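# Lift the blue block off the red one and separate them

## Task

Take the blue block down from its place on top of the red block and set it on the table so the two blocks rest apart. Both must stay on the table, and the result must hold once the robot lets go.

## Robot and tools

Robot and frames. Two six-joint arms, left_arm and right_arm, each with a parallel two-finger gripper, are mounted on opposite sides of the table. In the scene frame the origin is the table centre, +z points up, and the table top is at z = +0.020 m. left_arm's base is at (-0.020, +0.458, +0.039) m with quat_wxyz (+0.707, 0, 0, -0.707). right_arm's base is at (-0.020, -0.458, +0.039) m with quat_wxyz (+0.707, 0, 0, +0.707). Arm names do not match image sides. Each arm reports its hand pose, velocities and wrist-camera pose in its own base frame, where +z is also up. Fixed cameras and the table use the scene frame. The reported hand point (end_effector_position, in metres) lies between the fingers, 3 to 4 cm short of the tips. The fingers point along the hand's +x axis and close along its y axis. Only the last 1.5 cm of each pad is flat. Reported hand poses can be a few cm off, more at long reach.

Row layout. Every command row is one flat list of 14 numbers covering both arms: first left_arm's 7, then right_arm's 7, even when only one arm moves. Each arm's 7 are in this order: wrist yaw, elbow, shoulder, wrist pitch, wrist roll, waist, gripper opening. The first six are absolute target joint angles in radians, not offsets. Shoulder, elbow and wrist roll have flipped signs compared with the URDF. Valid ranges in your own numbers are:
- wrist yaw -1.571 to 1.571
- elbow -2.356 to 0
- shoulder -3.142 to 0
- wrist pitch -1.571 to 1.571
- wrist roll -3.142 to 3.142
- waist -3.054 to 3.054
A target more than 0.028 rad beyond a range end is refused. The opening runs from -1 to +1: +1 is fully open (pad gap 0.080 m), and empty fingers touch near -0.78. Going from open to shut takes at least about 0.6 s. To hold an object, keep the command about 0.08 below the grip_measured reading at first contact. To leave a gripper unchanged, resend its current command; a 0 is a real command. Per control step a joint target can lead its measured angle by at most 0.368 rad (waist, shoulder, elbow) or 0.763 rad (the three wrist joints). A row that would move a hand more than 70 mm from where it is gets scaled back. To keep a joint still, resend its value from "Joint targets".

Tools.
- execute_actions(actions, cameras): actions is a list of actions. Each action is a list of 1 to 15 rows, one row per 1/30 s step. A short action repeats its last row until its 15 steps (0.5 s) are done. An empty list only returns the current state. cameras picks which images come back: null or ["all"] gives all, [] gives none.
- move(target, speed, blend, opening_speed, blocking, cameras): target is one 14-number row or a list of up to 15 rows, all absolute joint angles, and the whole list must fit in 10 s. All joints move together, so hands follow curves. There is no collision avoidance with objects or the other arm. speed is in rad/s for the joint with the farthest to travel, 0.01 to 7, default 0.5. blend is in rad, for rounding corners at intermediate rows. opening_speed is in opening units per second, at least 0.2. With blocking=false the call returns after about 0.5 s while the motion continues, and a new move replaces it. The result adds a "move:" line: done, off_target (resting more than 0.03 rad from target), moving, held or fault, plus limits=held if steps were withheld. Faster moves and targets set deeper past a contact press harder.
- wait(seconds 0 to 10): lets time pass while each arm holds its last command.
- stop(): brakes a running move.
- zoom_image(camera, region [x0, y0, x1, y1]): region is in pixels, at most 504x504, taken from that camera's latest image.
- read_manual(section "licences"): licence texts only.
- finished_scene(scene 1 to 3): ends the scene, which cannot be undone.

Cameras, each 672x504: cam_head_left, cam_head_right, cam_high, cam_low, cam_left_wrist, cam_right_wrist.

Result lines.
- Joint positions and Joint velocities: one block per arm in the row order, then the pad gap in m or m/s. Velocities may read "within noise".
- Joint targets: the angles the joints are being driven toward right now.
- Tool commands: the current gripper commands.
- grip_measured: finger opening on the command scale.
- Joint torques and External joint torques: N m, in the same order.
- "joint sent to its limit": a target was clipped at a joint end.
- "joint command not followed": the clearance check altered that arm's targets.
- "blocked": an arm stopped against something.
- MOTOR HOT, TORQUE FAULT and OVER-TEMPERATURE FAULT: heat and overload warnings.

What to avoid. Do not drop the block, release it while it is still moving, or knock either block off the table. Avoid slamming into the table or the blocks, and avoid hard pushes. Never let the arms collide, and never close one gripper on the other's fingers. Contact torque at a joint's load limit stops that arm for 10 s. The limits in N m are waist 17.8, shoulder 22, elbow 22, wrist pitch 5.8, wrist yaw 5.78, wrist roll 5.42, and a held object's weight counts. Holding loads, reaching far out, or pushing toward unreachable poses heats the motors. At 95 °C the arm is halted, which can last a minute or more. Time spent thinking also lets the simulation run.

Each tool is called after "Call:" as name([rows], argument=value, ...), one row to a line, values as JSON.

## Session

Call:
execute_actions(actions=[])

Call:
zoom_image(camera="cam_head_right", region=[250, 260, 370, 380])

Scene clock: 0.00 s.
left_arm: end_effector_position=(+0.1205, -0.0092, +0.1517) grip_measured=+0.989 end_effector_quat_wxyz=(+0.839, +0.126, +0.528, -0.035) | right_arm: end_effector_position=(+0.3088, -0.3677, +0.2907) grip_measured=+1.000 end_effector_quat_wxyz=(+0.849, +0.038, -0.089, -0.520)
Joint names: [wrist yaw, elbow, shoulder, wrist pitch, wrist roll, waist]
Joint positions: left_arm=[-0.225 -0.749 -0.582 -1.33 0.075 -0.357 0.08] | right_arm=[0.338 -0.988 -1.64 0.77 -0.12 -0.768 0.08]
Joint velocities: within noise
Joint torques (N m): no reading
External joint torques (N m): no reading
Heat: left arm: hottest wrist yaw 35 °C (+0.0 °C/min); right arm: hottest wrist pitch 37 °C (+0.0 °C/min).
Joint targets: left_arm=[-0.226 -0.749 -0.581 -1.329 0.075 -0.357] | right_arm=[0.338 -0.992 -1.635 0.772 -0.120 -0.768]
Tool commands: left_gripper/opening=+0.988879 right_gripper/opening=+1.0
camera_calibration:
cam_left_wrist: T_world_to_cam=[[-0.222588, -0.958082, -0.180369, 0.0556842], [-0.971235, 0.233974, -0.0442481, 0.153123], [0.084595, 0.165332, -0.982603, 0.219416], [0, 0, 0, 1]] pos_world=[0.142551, -0.018753, 0.232418]
cam_right_wrist: T_world_to_cam=[[-0.883101, -0.447179, -0.141998, 0.158743], [-0.000789159, 0.304065, -0.952651, 0.409715], [0.469182, -0.841175, -0.268873, -0.303403], [0, 0, 0, 1]] pos_world=[0.282861, -0.308809, 0.33128]

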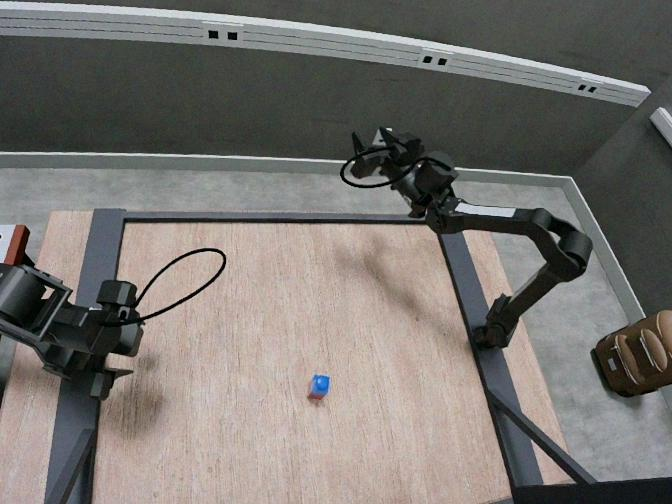

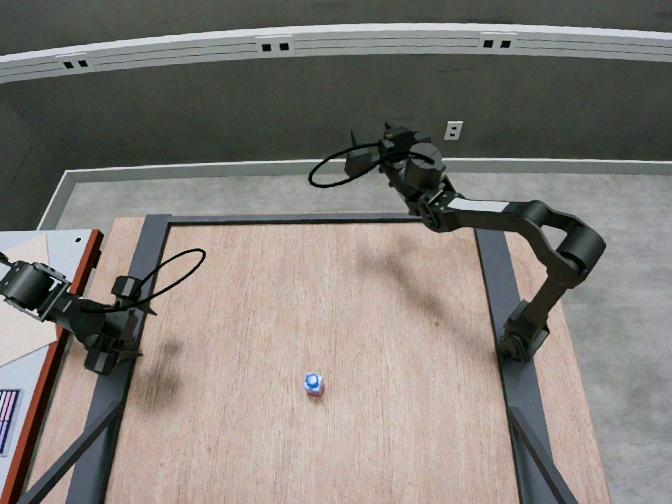

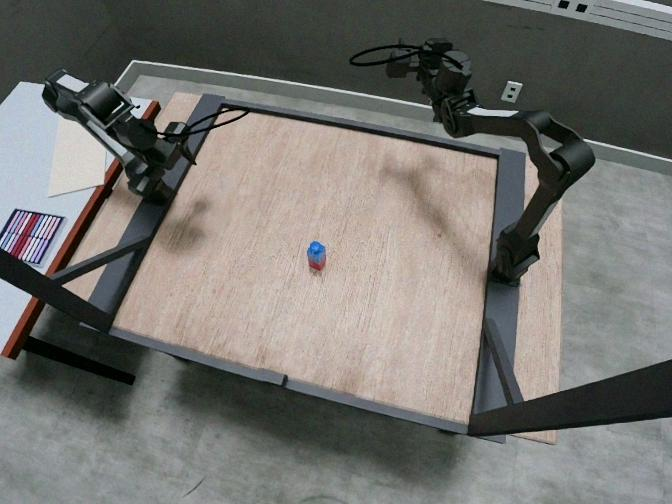

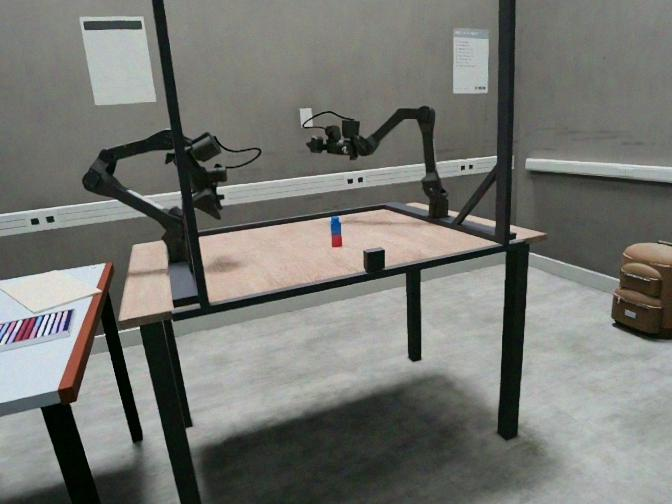

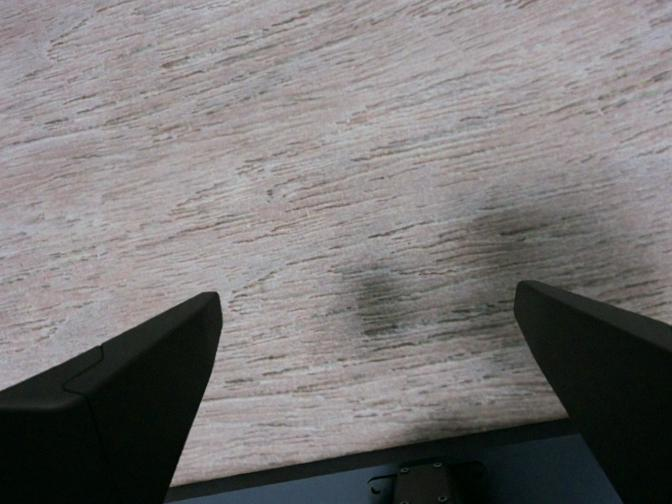

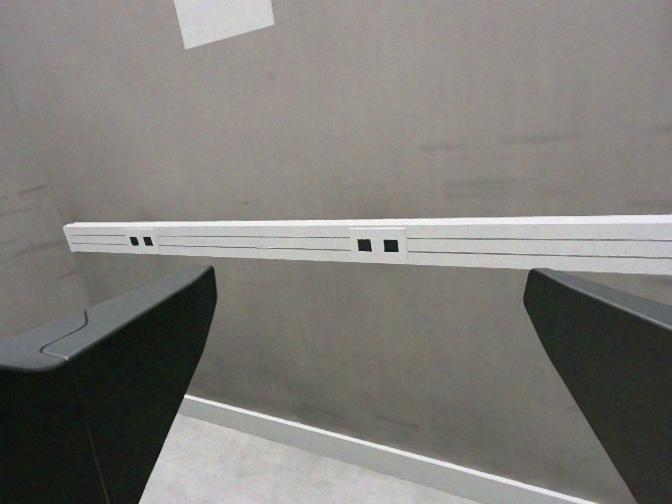

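Scaled by 4.200.

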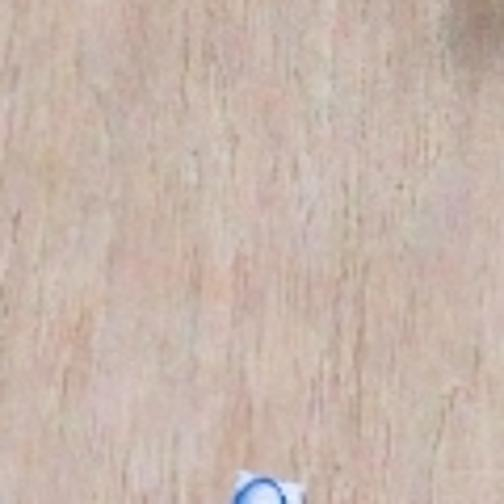

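Call:
zoom_image(camera="cam_head_right", region=[290, 360, 340, 410])

Call:
zoom_image(camera="cam_low", region=[310, 205, 360, 255])

Call:
zoom_image(camera="cam_head_left", region=[295, 365, 345, 415])

Scaled by 10.080.

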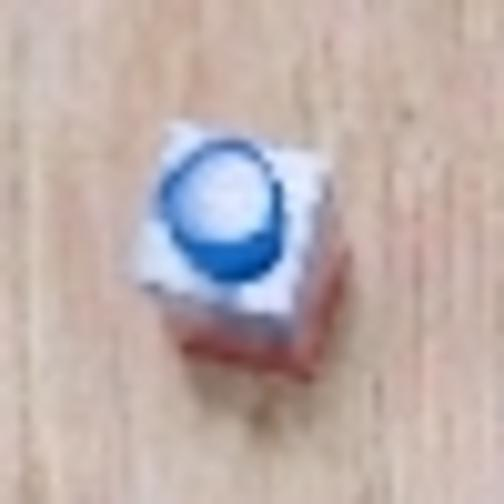

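Scaled by 10.080.

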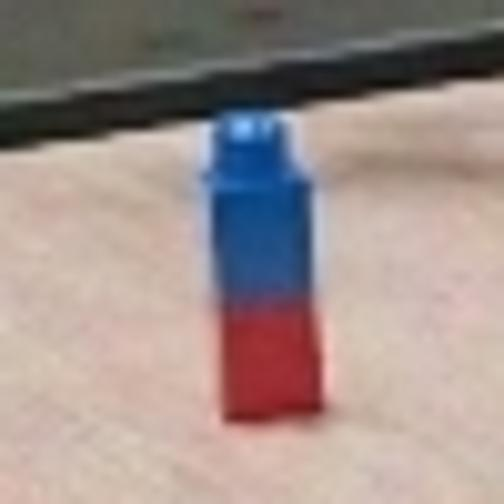

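Scaled by 10.080.

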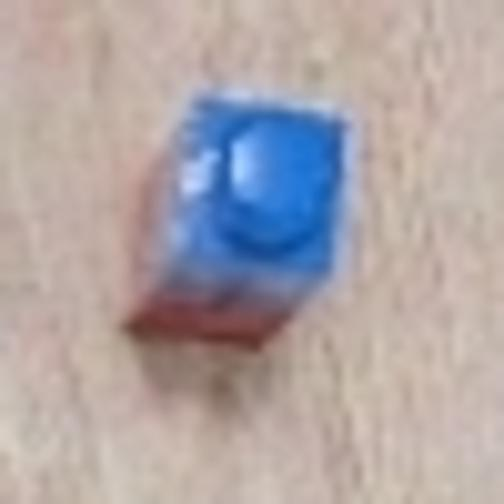

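Call:
move(target=[0.225,-0.433,-1.709,0.828,-0.107,-0.008,1,0.656,-0.719,-1.665,0.681,-0.164,0.417,1], speed=1.2, cameras=["cam_high","cam_left_wrist","cam_right_wrist"])

Call:
zoom_image(camera="cam_left_wrist", region=[250, 50, 500, 300])

Scene clock: 10.50 s.
left_arm: end_effector_position=(+0.3811, -0.0376, +0.0617) grip_measured=+0.989 end_effector_quat_wxyz=(+0.970, +0.026, +0.206, -0.124) | right_arm: end_effector_position=(+0.4196, +0.0848, +0.1574) grip_measured=+1.000 end_effector_quat_wxyz=(+0.987, +0.013, +0.100, -0.126)
Joint positions: left_arm=[0.221 -0.443 -1.697 0.825 -0.1 -0.012 0.08] | right_arm=[0.653 -0.724 -1.66 0.681 -0.158 0.415 0.08]
Joint torques (N m): left_arm=[0.22 -3.57 3.86 2.34 -0.21 0.41] | right_arm=[0.27 -4.94 6.01 1.89 -0.15 0.23]
External joint torques (N m): left_arm=[0.16 1.08 -1.75 0.65 -0.2 0.42] | right_arm=[0.16 0.61 -0.23 0.34 -0.15 0.28]
Heat: left arm: hottest wrist pitch 35 °C (+5.7 °C/min); right arm: hottest wrist pitch 39 °C (+11.4 °C/min).
Joint targets: left_arm=[0.225 -0.433 -1.709 0.828 -0.107 -0.008] | right_arm=[0.656 -0.719 -1.665 0.681 -0.164 0.417]
move: done
cam_left_wrist: T_world_to_cam=[[-0.270026, -0.96253, -0.0249493, 0.0785614], [-0.68545, 0.210363, -0.697069, 0.339274], [0.676198, -0.171126, -0.716569, -0.140792], [0, 0, 0, 1]] pos_world=[0.348973, -0.0198464, 0.13757]
cam_right_wrist: T_world_to_cam=[[-0.257809, -0.96603, 0.0178998, 0.196471], [-0.539794, 0.128643, -0.83191, 0.367247], [0.801347, -0.224136, -0.554622, -0.157222], [0, 0, 0, 1]] pos_world=[0.37488, 0.107314, 0.214801]

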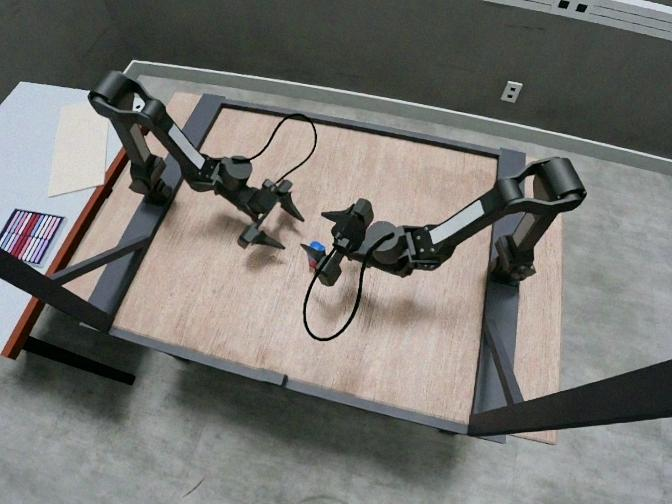

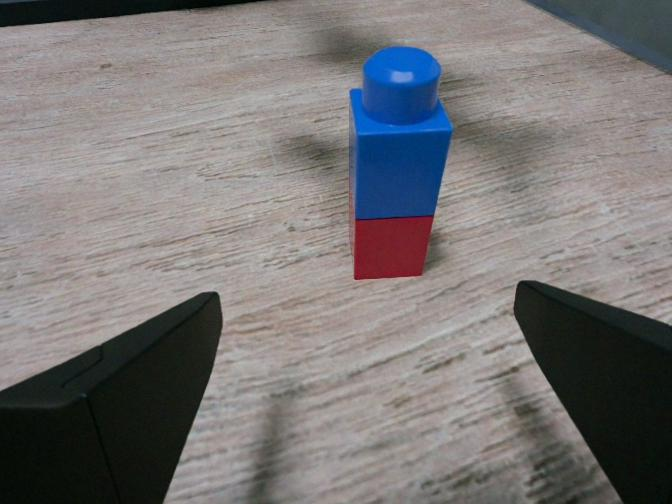

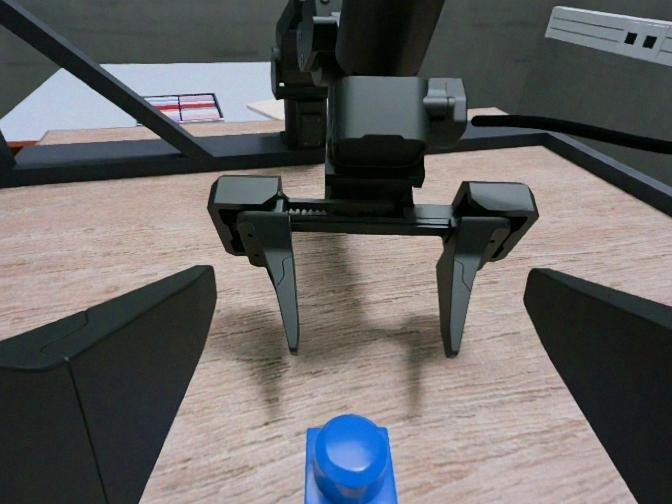

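Scaled by 2.016.

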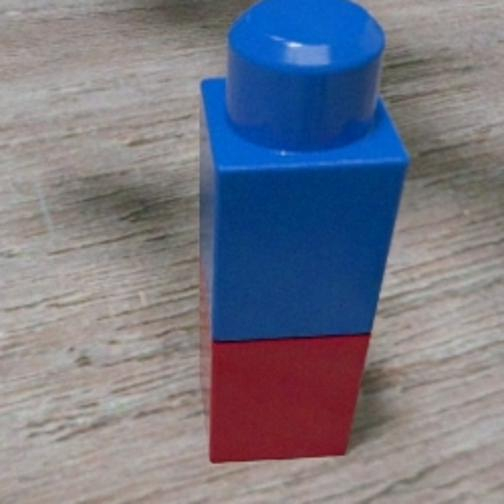

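Call:
move([
  [0.096,-0.776,-2.113,0.899,-0.045,-0.129,1,0.605,-0.730,-1.722,0.737,-0.148,0.385,1],
  [0.096,-0.776,-2.113,0.899,-0.045,-0.129,-0.3,0.605,-0.656,-2.072,1.161,-0.148,0.385,1],
], speed=0.5, opening_speed=0.8, cameras=["cam_high","cam_left_wrist","cam_right_wrist"])

Scene clock: 19.00 s.
left_arm: end_effector_position=(+0.4606, -0.0740, +0.0163) grip_measured=-0.127 end_effector_quat_wxyz=(+0.970, +0.027, +0.213, -0.116) | right_arm: end_effector_position=(+0.4302, +0.0832, +0.0561) grip_measured=+1.000 end_effector_quat_wxyz=(+0.988, +0.015, +0.102, -0.117)
Joint positions: left_arm=[0.101 -0.766 -2.098 0.897 -0.049 -0.127 0.029] | right_arm=[0.608 -0.658 -2.066 1.157 -0.151 0.388 0.08]
Joint torques (N m): left_arm=[-0.14 -5.57 5.92 2.32 0.16 -0.16] | right_arm=[0.02 -3.17 6.9 2.27 0.13 -0.38]
External joint torques (N m): left_arm=[-0.17 -1.24 -2.29 0.61 0.16 -0.16] | right_arm=[-0.06 0.5 -0.21 0.72 0.13 -0.44]
Heat: left arm: hottest wrist pitch 37 °C (+9.5 °C/min); right arm: hottest wrist pitch 39 °C (+6.3 °C/min).
Joint targets: left_arm=[0.096 -0.776 -2.113 0.899 -0.045 -0.129] | right_arm=[0.605 -0.656 -2.072 1.161 -0.148 0.385]
move: done
cam_left_wrist: T_world_to_cam=[[-0.255545, -0.966417, -0.0271184, 0.0570697], [-0.697173, 0.203638, -0.687372, 0.374608], [0.669811, -0.156748, -0.725799, -0.229215], [0, 0, 0, 1]] pos_world=[0.429281, -0.0570605, 0.0926787]
cam_right_wrist: T_world_to_cam=[[-0.239272, -0.970858, 0.0135257, 0.192104], [-0.544357, 0.122598, -0.829847, 0.291219], [0.804005, -0.205922, -0.557827, -0.224753], [0, 0, 0, 1]] pos_world=[0.385195, 0.104522, 0.113696]

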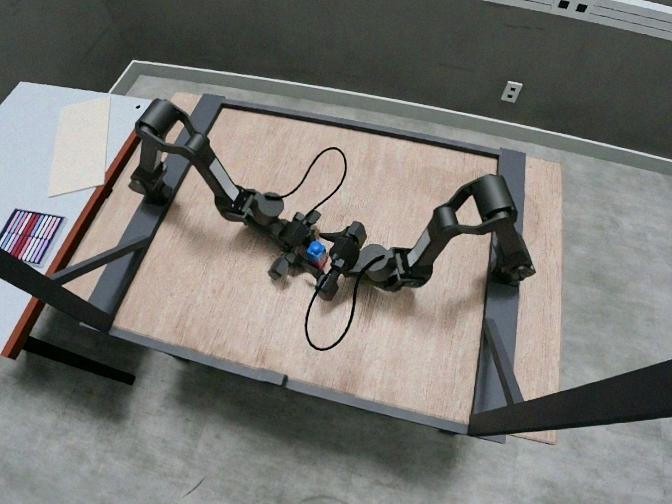

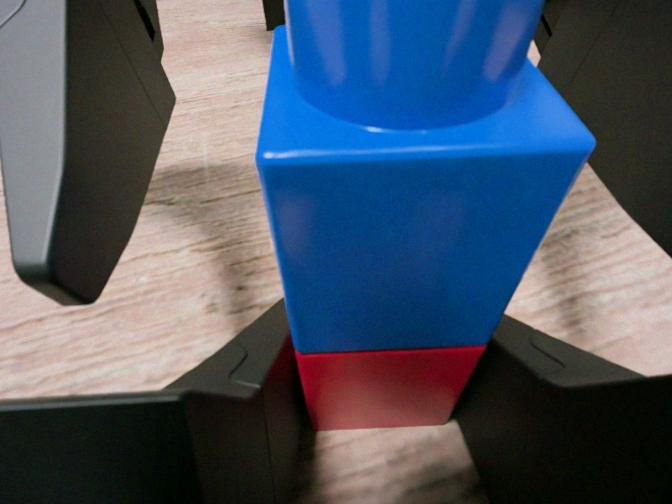

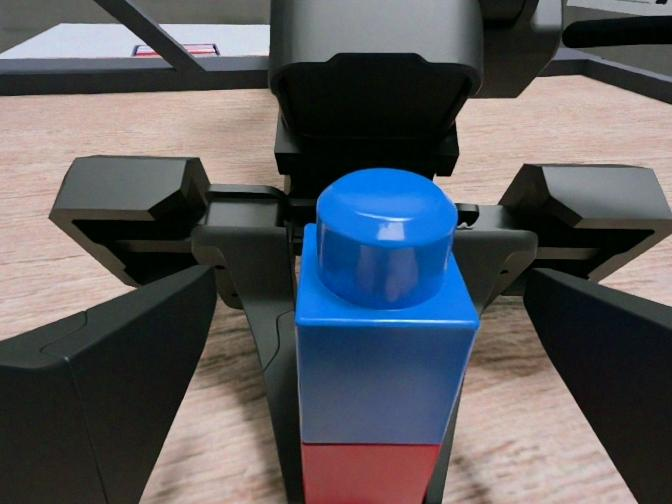

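Call:
move([
  [0.096,-0.776,-2.113,0.899,-0.045,-0.129,-0.3,0.605,-0.656,-2.092,1.181,-0.148,0.385,1],
  [0.096,-0.776,-2.113,0.899,-0.045,-0.129,-0.3,0.605,-0.656,-2.092,1.181,-0.148,0.385,-0.3],
], opening_speed=0.8, cameras=["cam_left_wrist","cam_right_wrist"])

Scene clock: 24.43 s.
left_arm: end_effector_position=(+0.4607, -0.0737, +0.0163) grip_measured=-0.127 end_effector_quat_wxyz=(+0.970, +0.027, +0.213, -0.115) | right_arm: end_effector_position=(+0.4303, +0.0835, +0.0521) grip_measured=-0.103 end_effector_quat_wxyz=(+0.988, +0.015, +0.101, -0.116)
Joint positions: left_arm=[0.1 -0.766 -2.098 0.897 -0.049 -0.127 0.029] | right_arm=[0.606 -0.658 -2.085 1.177 -0.151 0.388 0.03]
Joint torques (N m): left_arm=[-0.08 -5.52 5.89 2.32 0.13 -0.14] | right_arm=[0.06 -3.13 6.77 2.21 0.13 -0.25]
External joint torques (N m): left_arm=[-0.11 -1.22 -2.3 0.62 0.13 -0.12] | right_arm=[-0.03 0.36 -0.29 0.68 0.14 -0.24]
Heat: left arm: hottest wrist pitch 37 °C (+7.4 °C/min); right arm: hottest wrist pitch 40 °C (+7.4 °C/min).
Joint targets: left_arm=[0.096 -0.776 -2.113 0.899 -0.045 -0.129] | right_arm=[0.605 -0.656 -2.092 1.181 -0.148 0.385]
move: done
cam_left_wrist: T_world_to_cam=[[-0.253918, -0.966847, -0.0270685, 0.056438], [-0.697558, 0.20244, -0.687336, 0.374681], [0.670028, -0.155645, -0.725835, -0.229226], [0, 0, 0, 1]] pos_world=[0.42928, -0.0569613, 0.0926787]
cam_right_wrist: T_world_to_cam=[[-0.237511, -0.971307, 0.0122937, 0.191763], [-0.543602, 0.122415, -0.830368, 0.287591], [0.805038, -0.203904, -0.557079, -0.227714], [0, 0, 0, 1]] pos_world=[0.385199, 0.104623, 0.109594]

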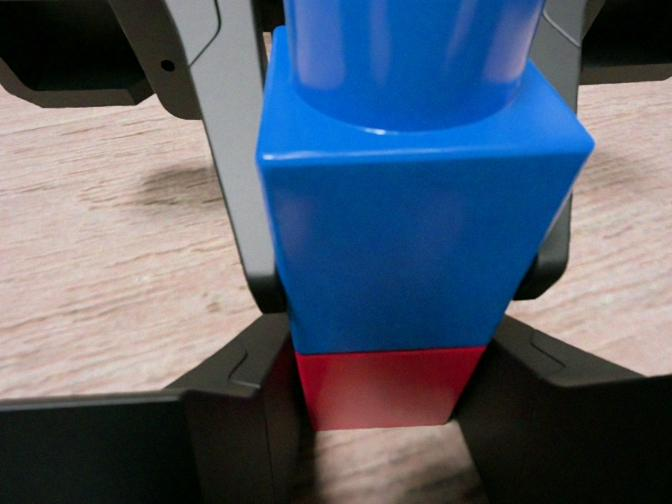

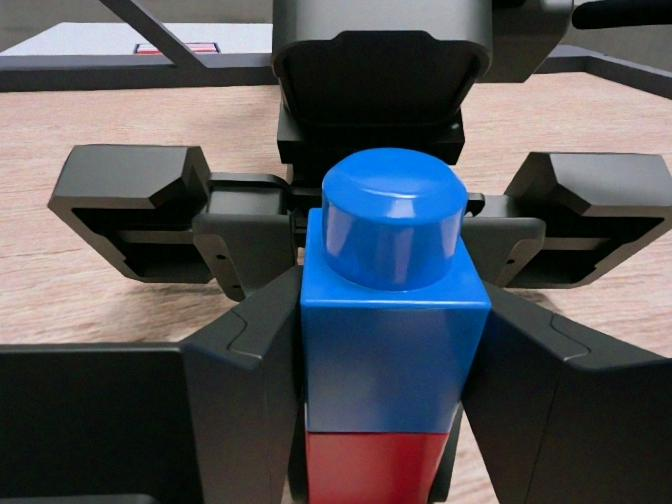

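Call:
move([
  [0.096,-0.776,-2.113,0.899,-0.045,-0.129,-0.3,0.605,-0.690,-1.92,0.985,-0.148,0.385,-0.3],
  [0.096,-0.776,-2.113,0.899,-0.045,-0.129,-0.3,0.605,-0.730,-1.722,0.737,-0.148,0.685,-0.3],
  [0.096,-0.776,-2.113,0.899,-0.045,-0.129,-0.3,0.605,-0.673,-2.235,1.307,-0.148,0.685,-0.3],
  [0.096,-0.776,-2.121,0.907,-0.045,-0.129,-0.3,0.605,-0.673,-2.256,1.328,-0.148,0.685,-0.3],
], speed=[0.2,0.5,0.5,0.06], cameras=["cam_high","cam_left_wrist","cam_right_wrist"])

Call:
zoom_image(camera="cam_left_wrist", region=[472, 0, 672, 180])

Scene clock: 29.47 s.
left_arm: end_effector_position=(+0.4628, -0.0737, +0.0164) grip_measured=-0.127 end_effector_quat_wxyz=(+0.971, +0.027, +0.210, -0.115) | right_arm: end_effector_position=(+0.3873, +0.2058, +0.0160) grip_measured=-0.103 end_effector_quat_wxyz=(+0.994, -0.001, +0.103, +0.032)
Joint positions: left_arm=[0.098 -0.773 -2.105 0.904 -0.048 -0.127 0.029] | right_arm=[0.605 -0.675 -2.249 1.323 -0.151 0.685 0.03]
Joint torques (N m): left_arm=[-0.01 -4.74 5.84 2.33 0.15 -0.1] | right_arm=[0.13 -2.4 7.15 2.32 0.14 0.04]
External joint torques (N m): left_arm=[-0.04 -0.46 -2.35 0.64 0.15 -0.07] | right_arm=[0.03 0.4 -0.24 0.76 0.14 0.11]
Heat: left arm: hottest wrist pitch 38 °C (+8.1 °C/min); right arm: hottest wrist pitch 40 °C (+6.1 °C/min).
Joint targets: left_arm=[0.096 -0.776 -2.121 0.907 -0.045 -0.129] | right_arm=[0.605 -0.673 -2.256 1.328 -0.148 0.685]
move: done
cam_left_wrist: T_world_to_cam=[[-0.25189, -0.967343, -0.0282543, 0.0560467], [-0.693727, 0.200845, -0.691667, 0.37438], [0.674754, -0.154624, -0.721663, -0.232733], [0, 0, 0, 1]] pos_world=[0.430873, -0.0569619, 0.0925754]
cam_right_wrist: T_world_to_cam=[[0.0576711, -0.998248, 0.0131908, 0.192065], [-0.556986, -0.0431379, -0.829401, 0.258635], [0.828517, 0.0404854, -0.558498, -0.247599], [0, 0, 0, 1]] pos_world=[0.33812, 0.21291, 0.0736954]

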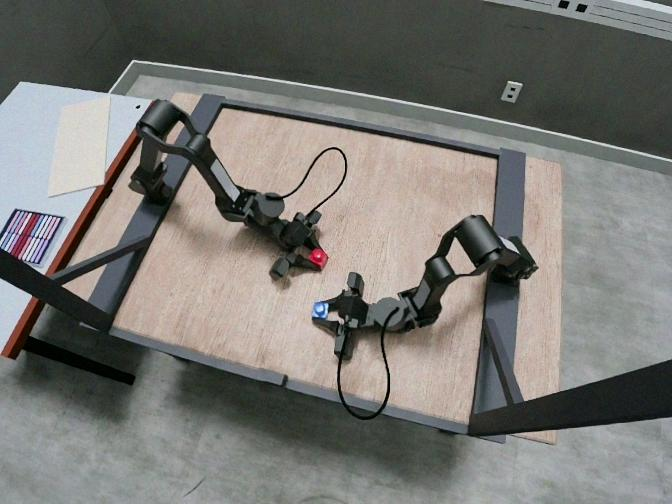

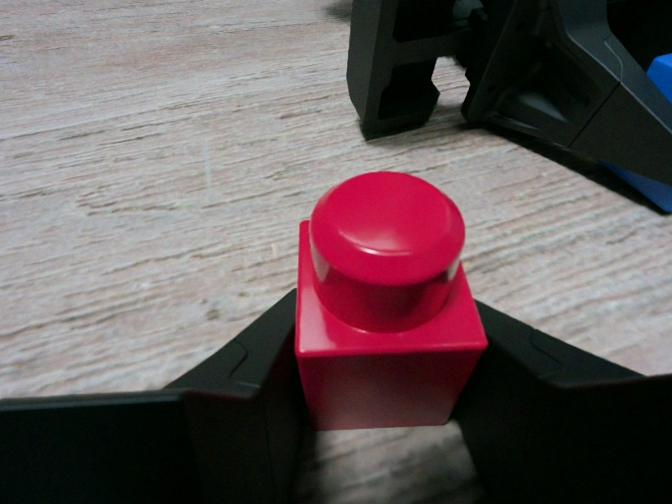

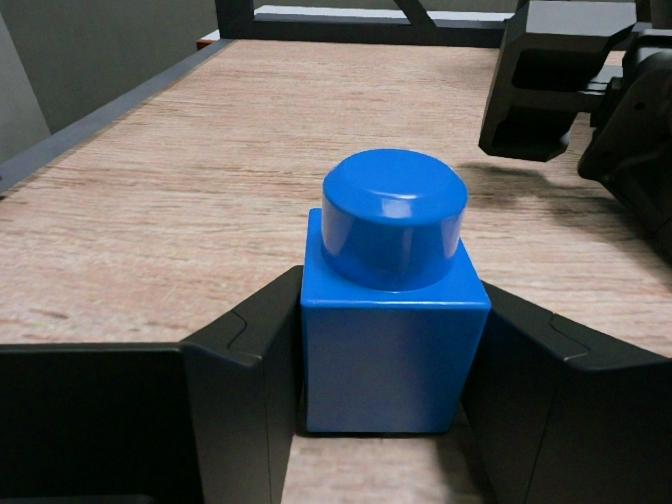

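Scaled by 2.520.

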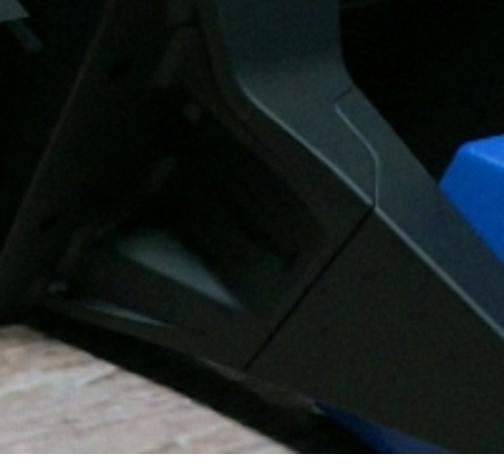

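Call:
move([
  [0.096,-0.776,-2.121,0.907,-0.045,-0.129,0.3,0.605,-0.673,-2.266,1.338,-0.148,0.685,-0.3],
  [0.096,-0.776,-2.121,0.907,-0.045,-0.129,0.5,0.605,-0.673,-2.266,1.338,-0.148,0.685,0.3],
  [0.096,-0.776,-1.821,0.607,-0.045,-0.129,0.5,0.605,-0.673,-1.966,1.038,-0.148,0.685,0.3],
], speed=[0.06,0.5,0.5], opening_speed=0.8, cameras=["cam_high","cam_left_wrist","cam_right_wrist"])

Scene clock: 33.67 s.
left_arm: end_effector_position=(+0.4506, -0.0722, +0.0788) grip_measured=+0.497 end_effector_quat_wxyz=(+0.968, +0.026, +0.222, -0.114) | right_arm: end_effector_position=(+0.3886, +0.2069, +0.0744) grip_measured=+0.297 end_effector_quat_wxyz=(+0.993, -0.005, +0.109, +0.031)
Joint positions: left_arm=[0.098 -0.773 -1.833 0.607 -0.047 -0.127 0.057] | right_arm=[0.605 -0.674 -1.98 1.038 -0.151 0.685 0.048]
Joint torques (N m): left_arm=[-0.04 -5.86 8.44 2.08 0.09 -0.23] | right_arm=[0.15 -3.85 9.19 1.92 0.14 0.08]
External joint torques (N m): left_arm=[-0.07 -0.4 1 0.4 0.1 -0.26] | right_arm=[0.05 0.19 2.27 0.39 0.14 0.11]
Heat: left arm: hottest wrist pitch 38 °C (+7.1 °C/min); right arm: hottest wrist pitch 41 °C (+7.1 °C/min).
Joint targets: left_arm=[0.096 -0.776 -1.821 0.607 -0.045 -0.129] | right_arm=[0.605 -0.673 -1.966 1.038 -0.148 0.685]
move: done
cam_left_wrist: T_world_to_cam=[[-0.252118, -0.967397, -0.0240848, 0.0560149], [-0.710541, 0.201959, -0.67405, 0.415013], [0.656938, -0.152827, -0.738293, -0.169716], [0, 0, 0, 1]] pos_world=[0.420499, -0.0555644, 0.155789]
cam_right_wrist: T_world_to_cam=[[0.0578818, -0.998073, 0.0223746, 0.191424], [-0.566996, -0.0513123, -0.82212, 0.312773], [0.821684, 0.0348995, -0.568874, -0.211556], [0, 0, 0, 1]] pos_world=[0.340093, 0.214488, 0.132505]

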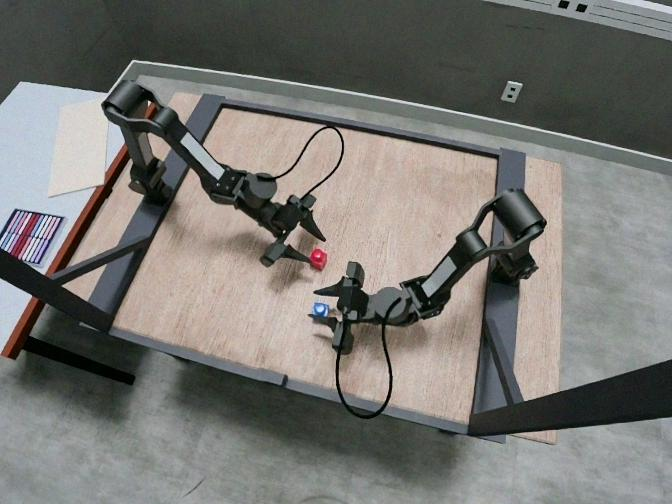

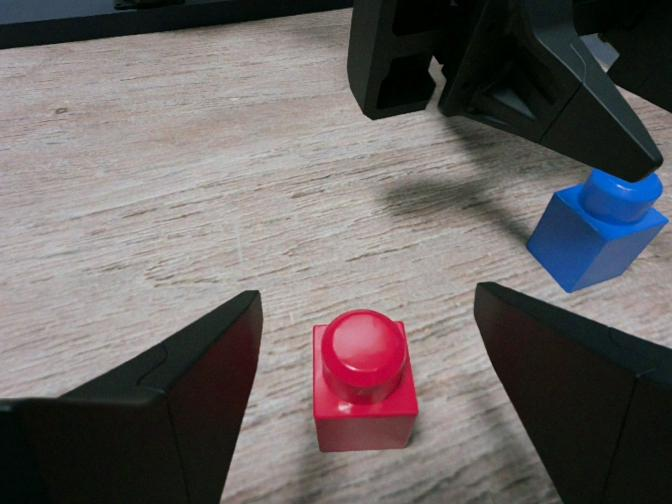

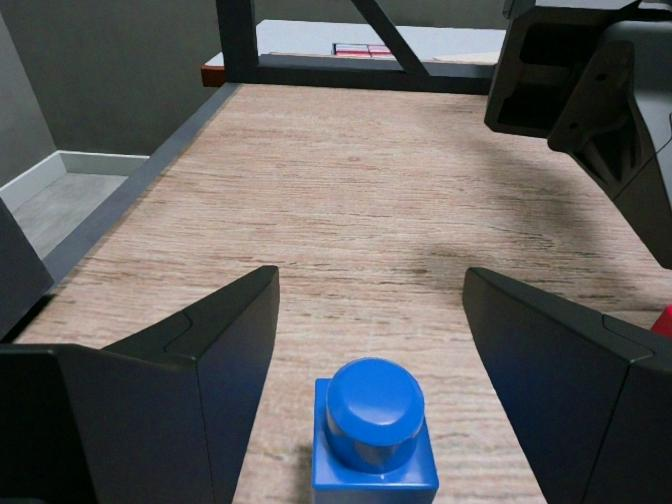

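Call:
finished_scene(scene=3)

The scene is finished: the task was done.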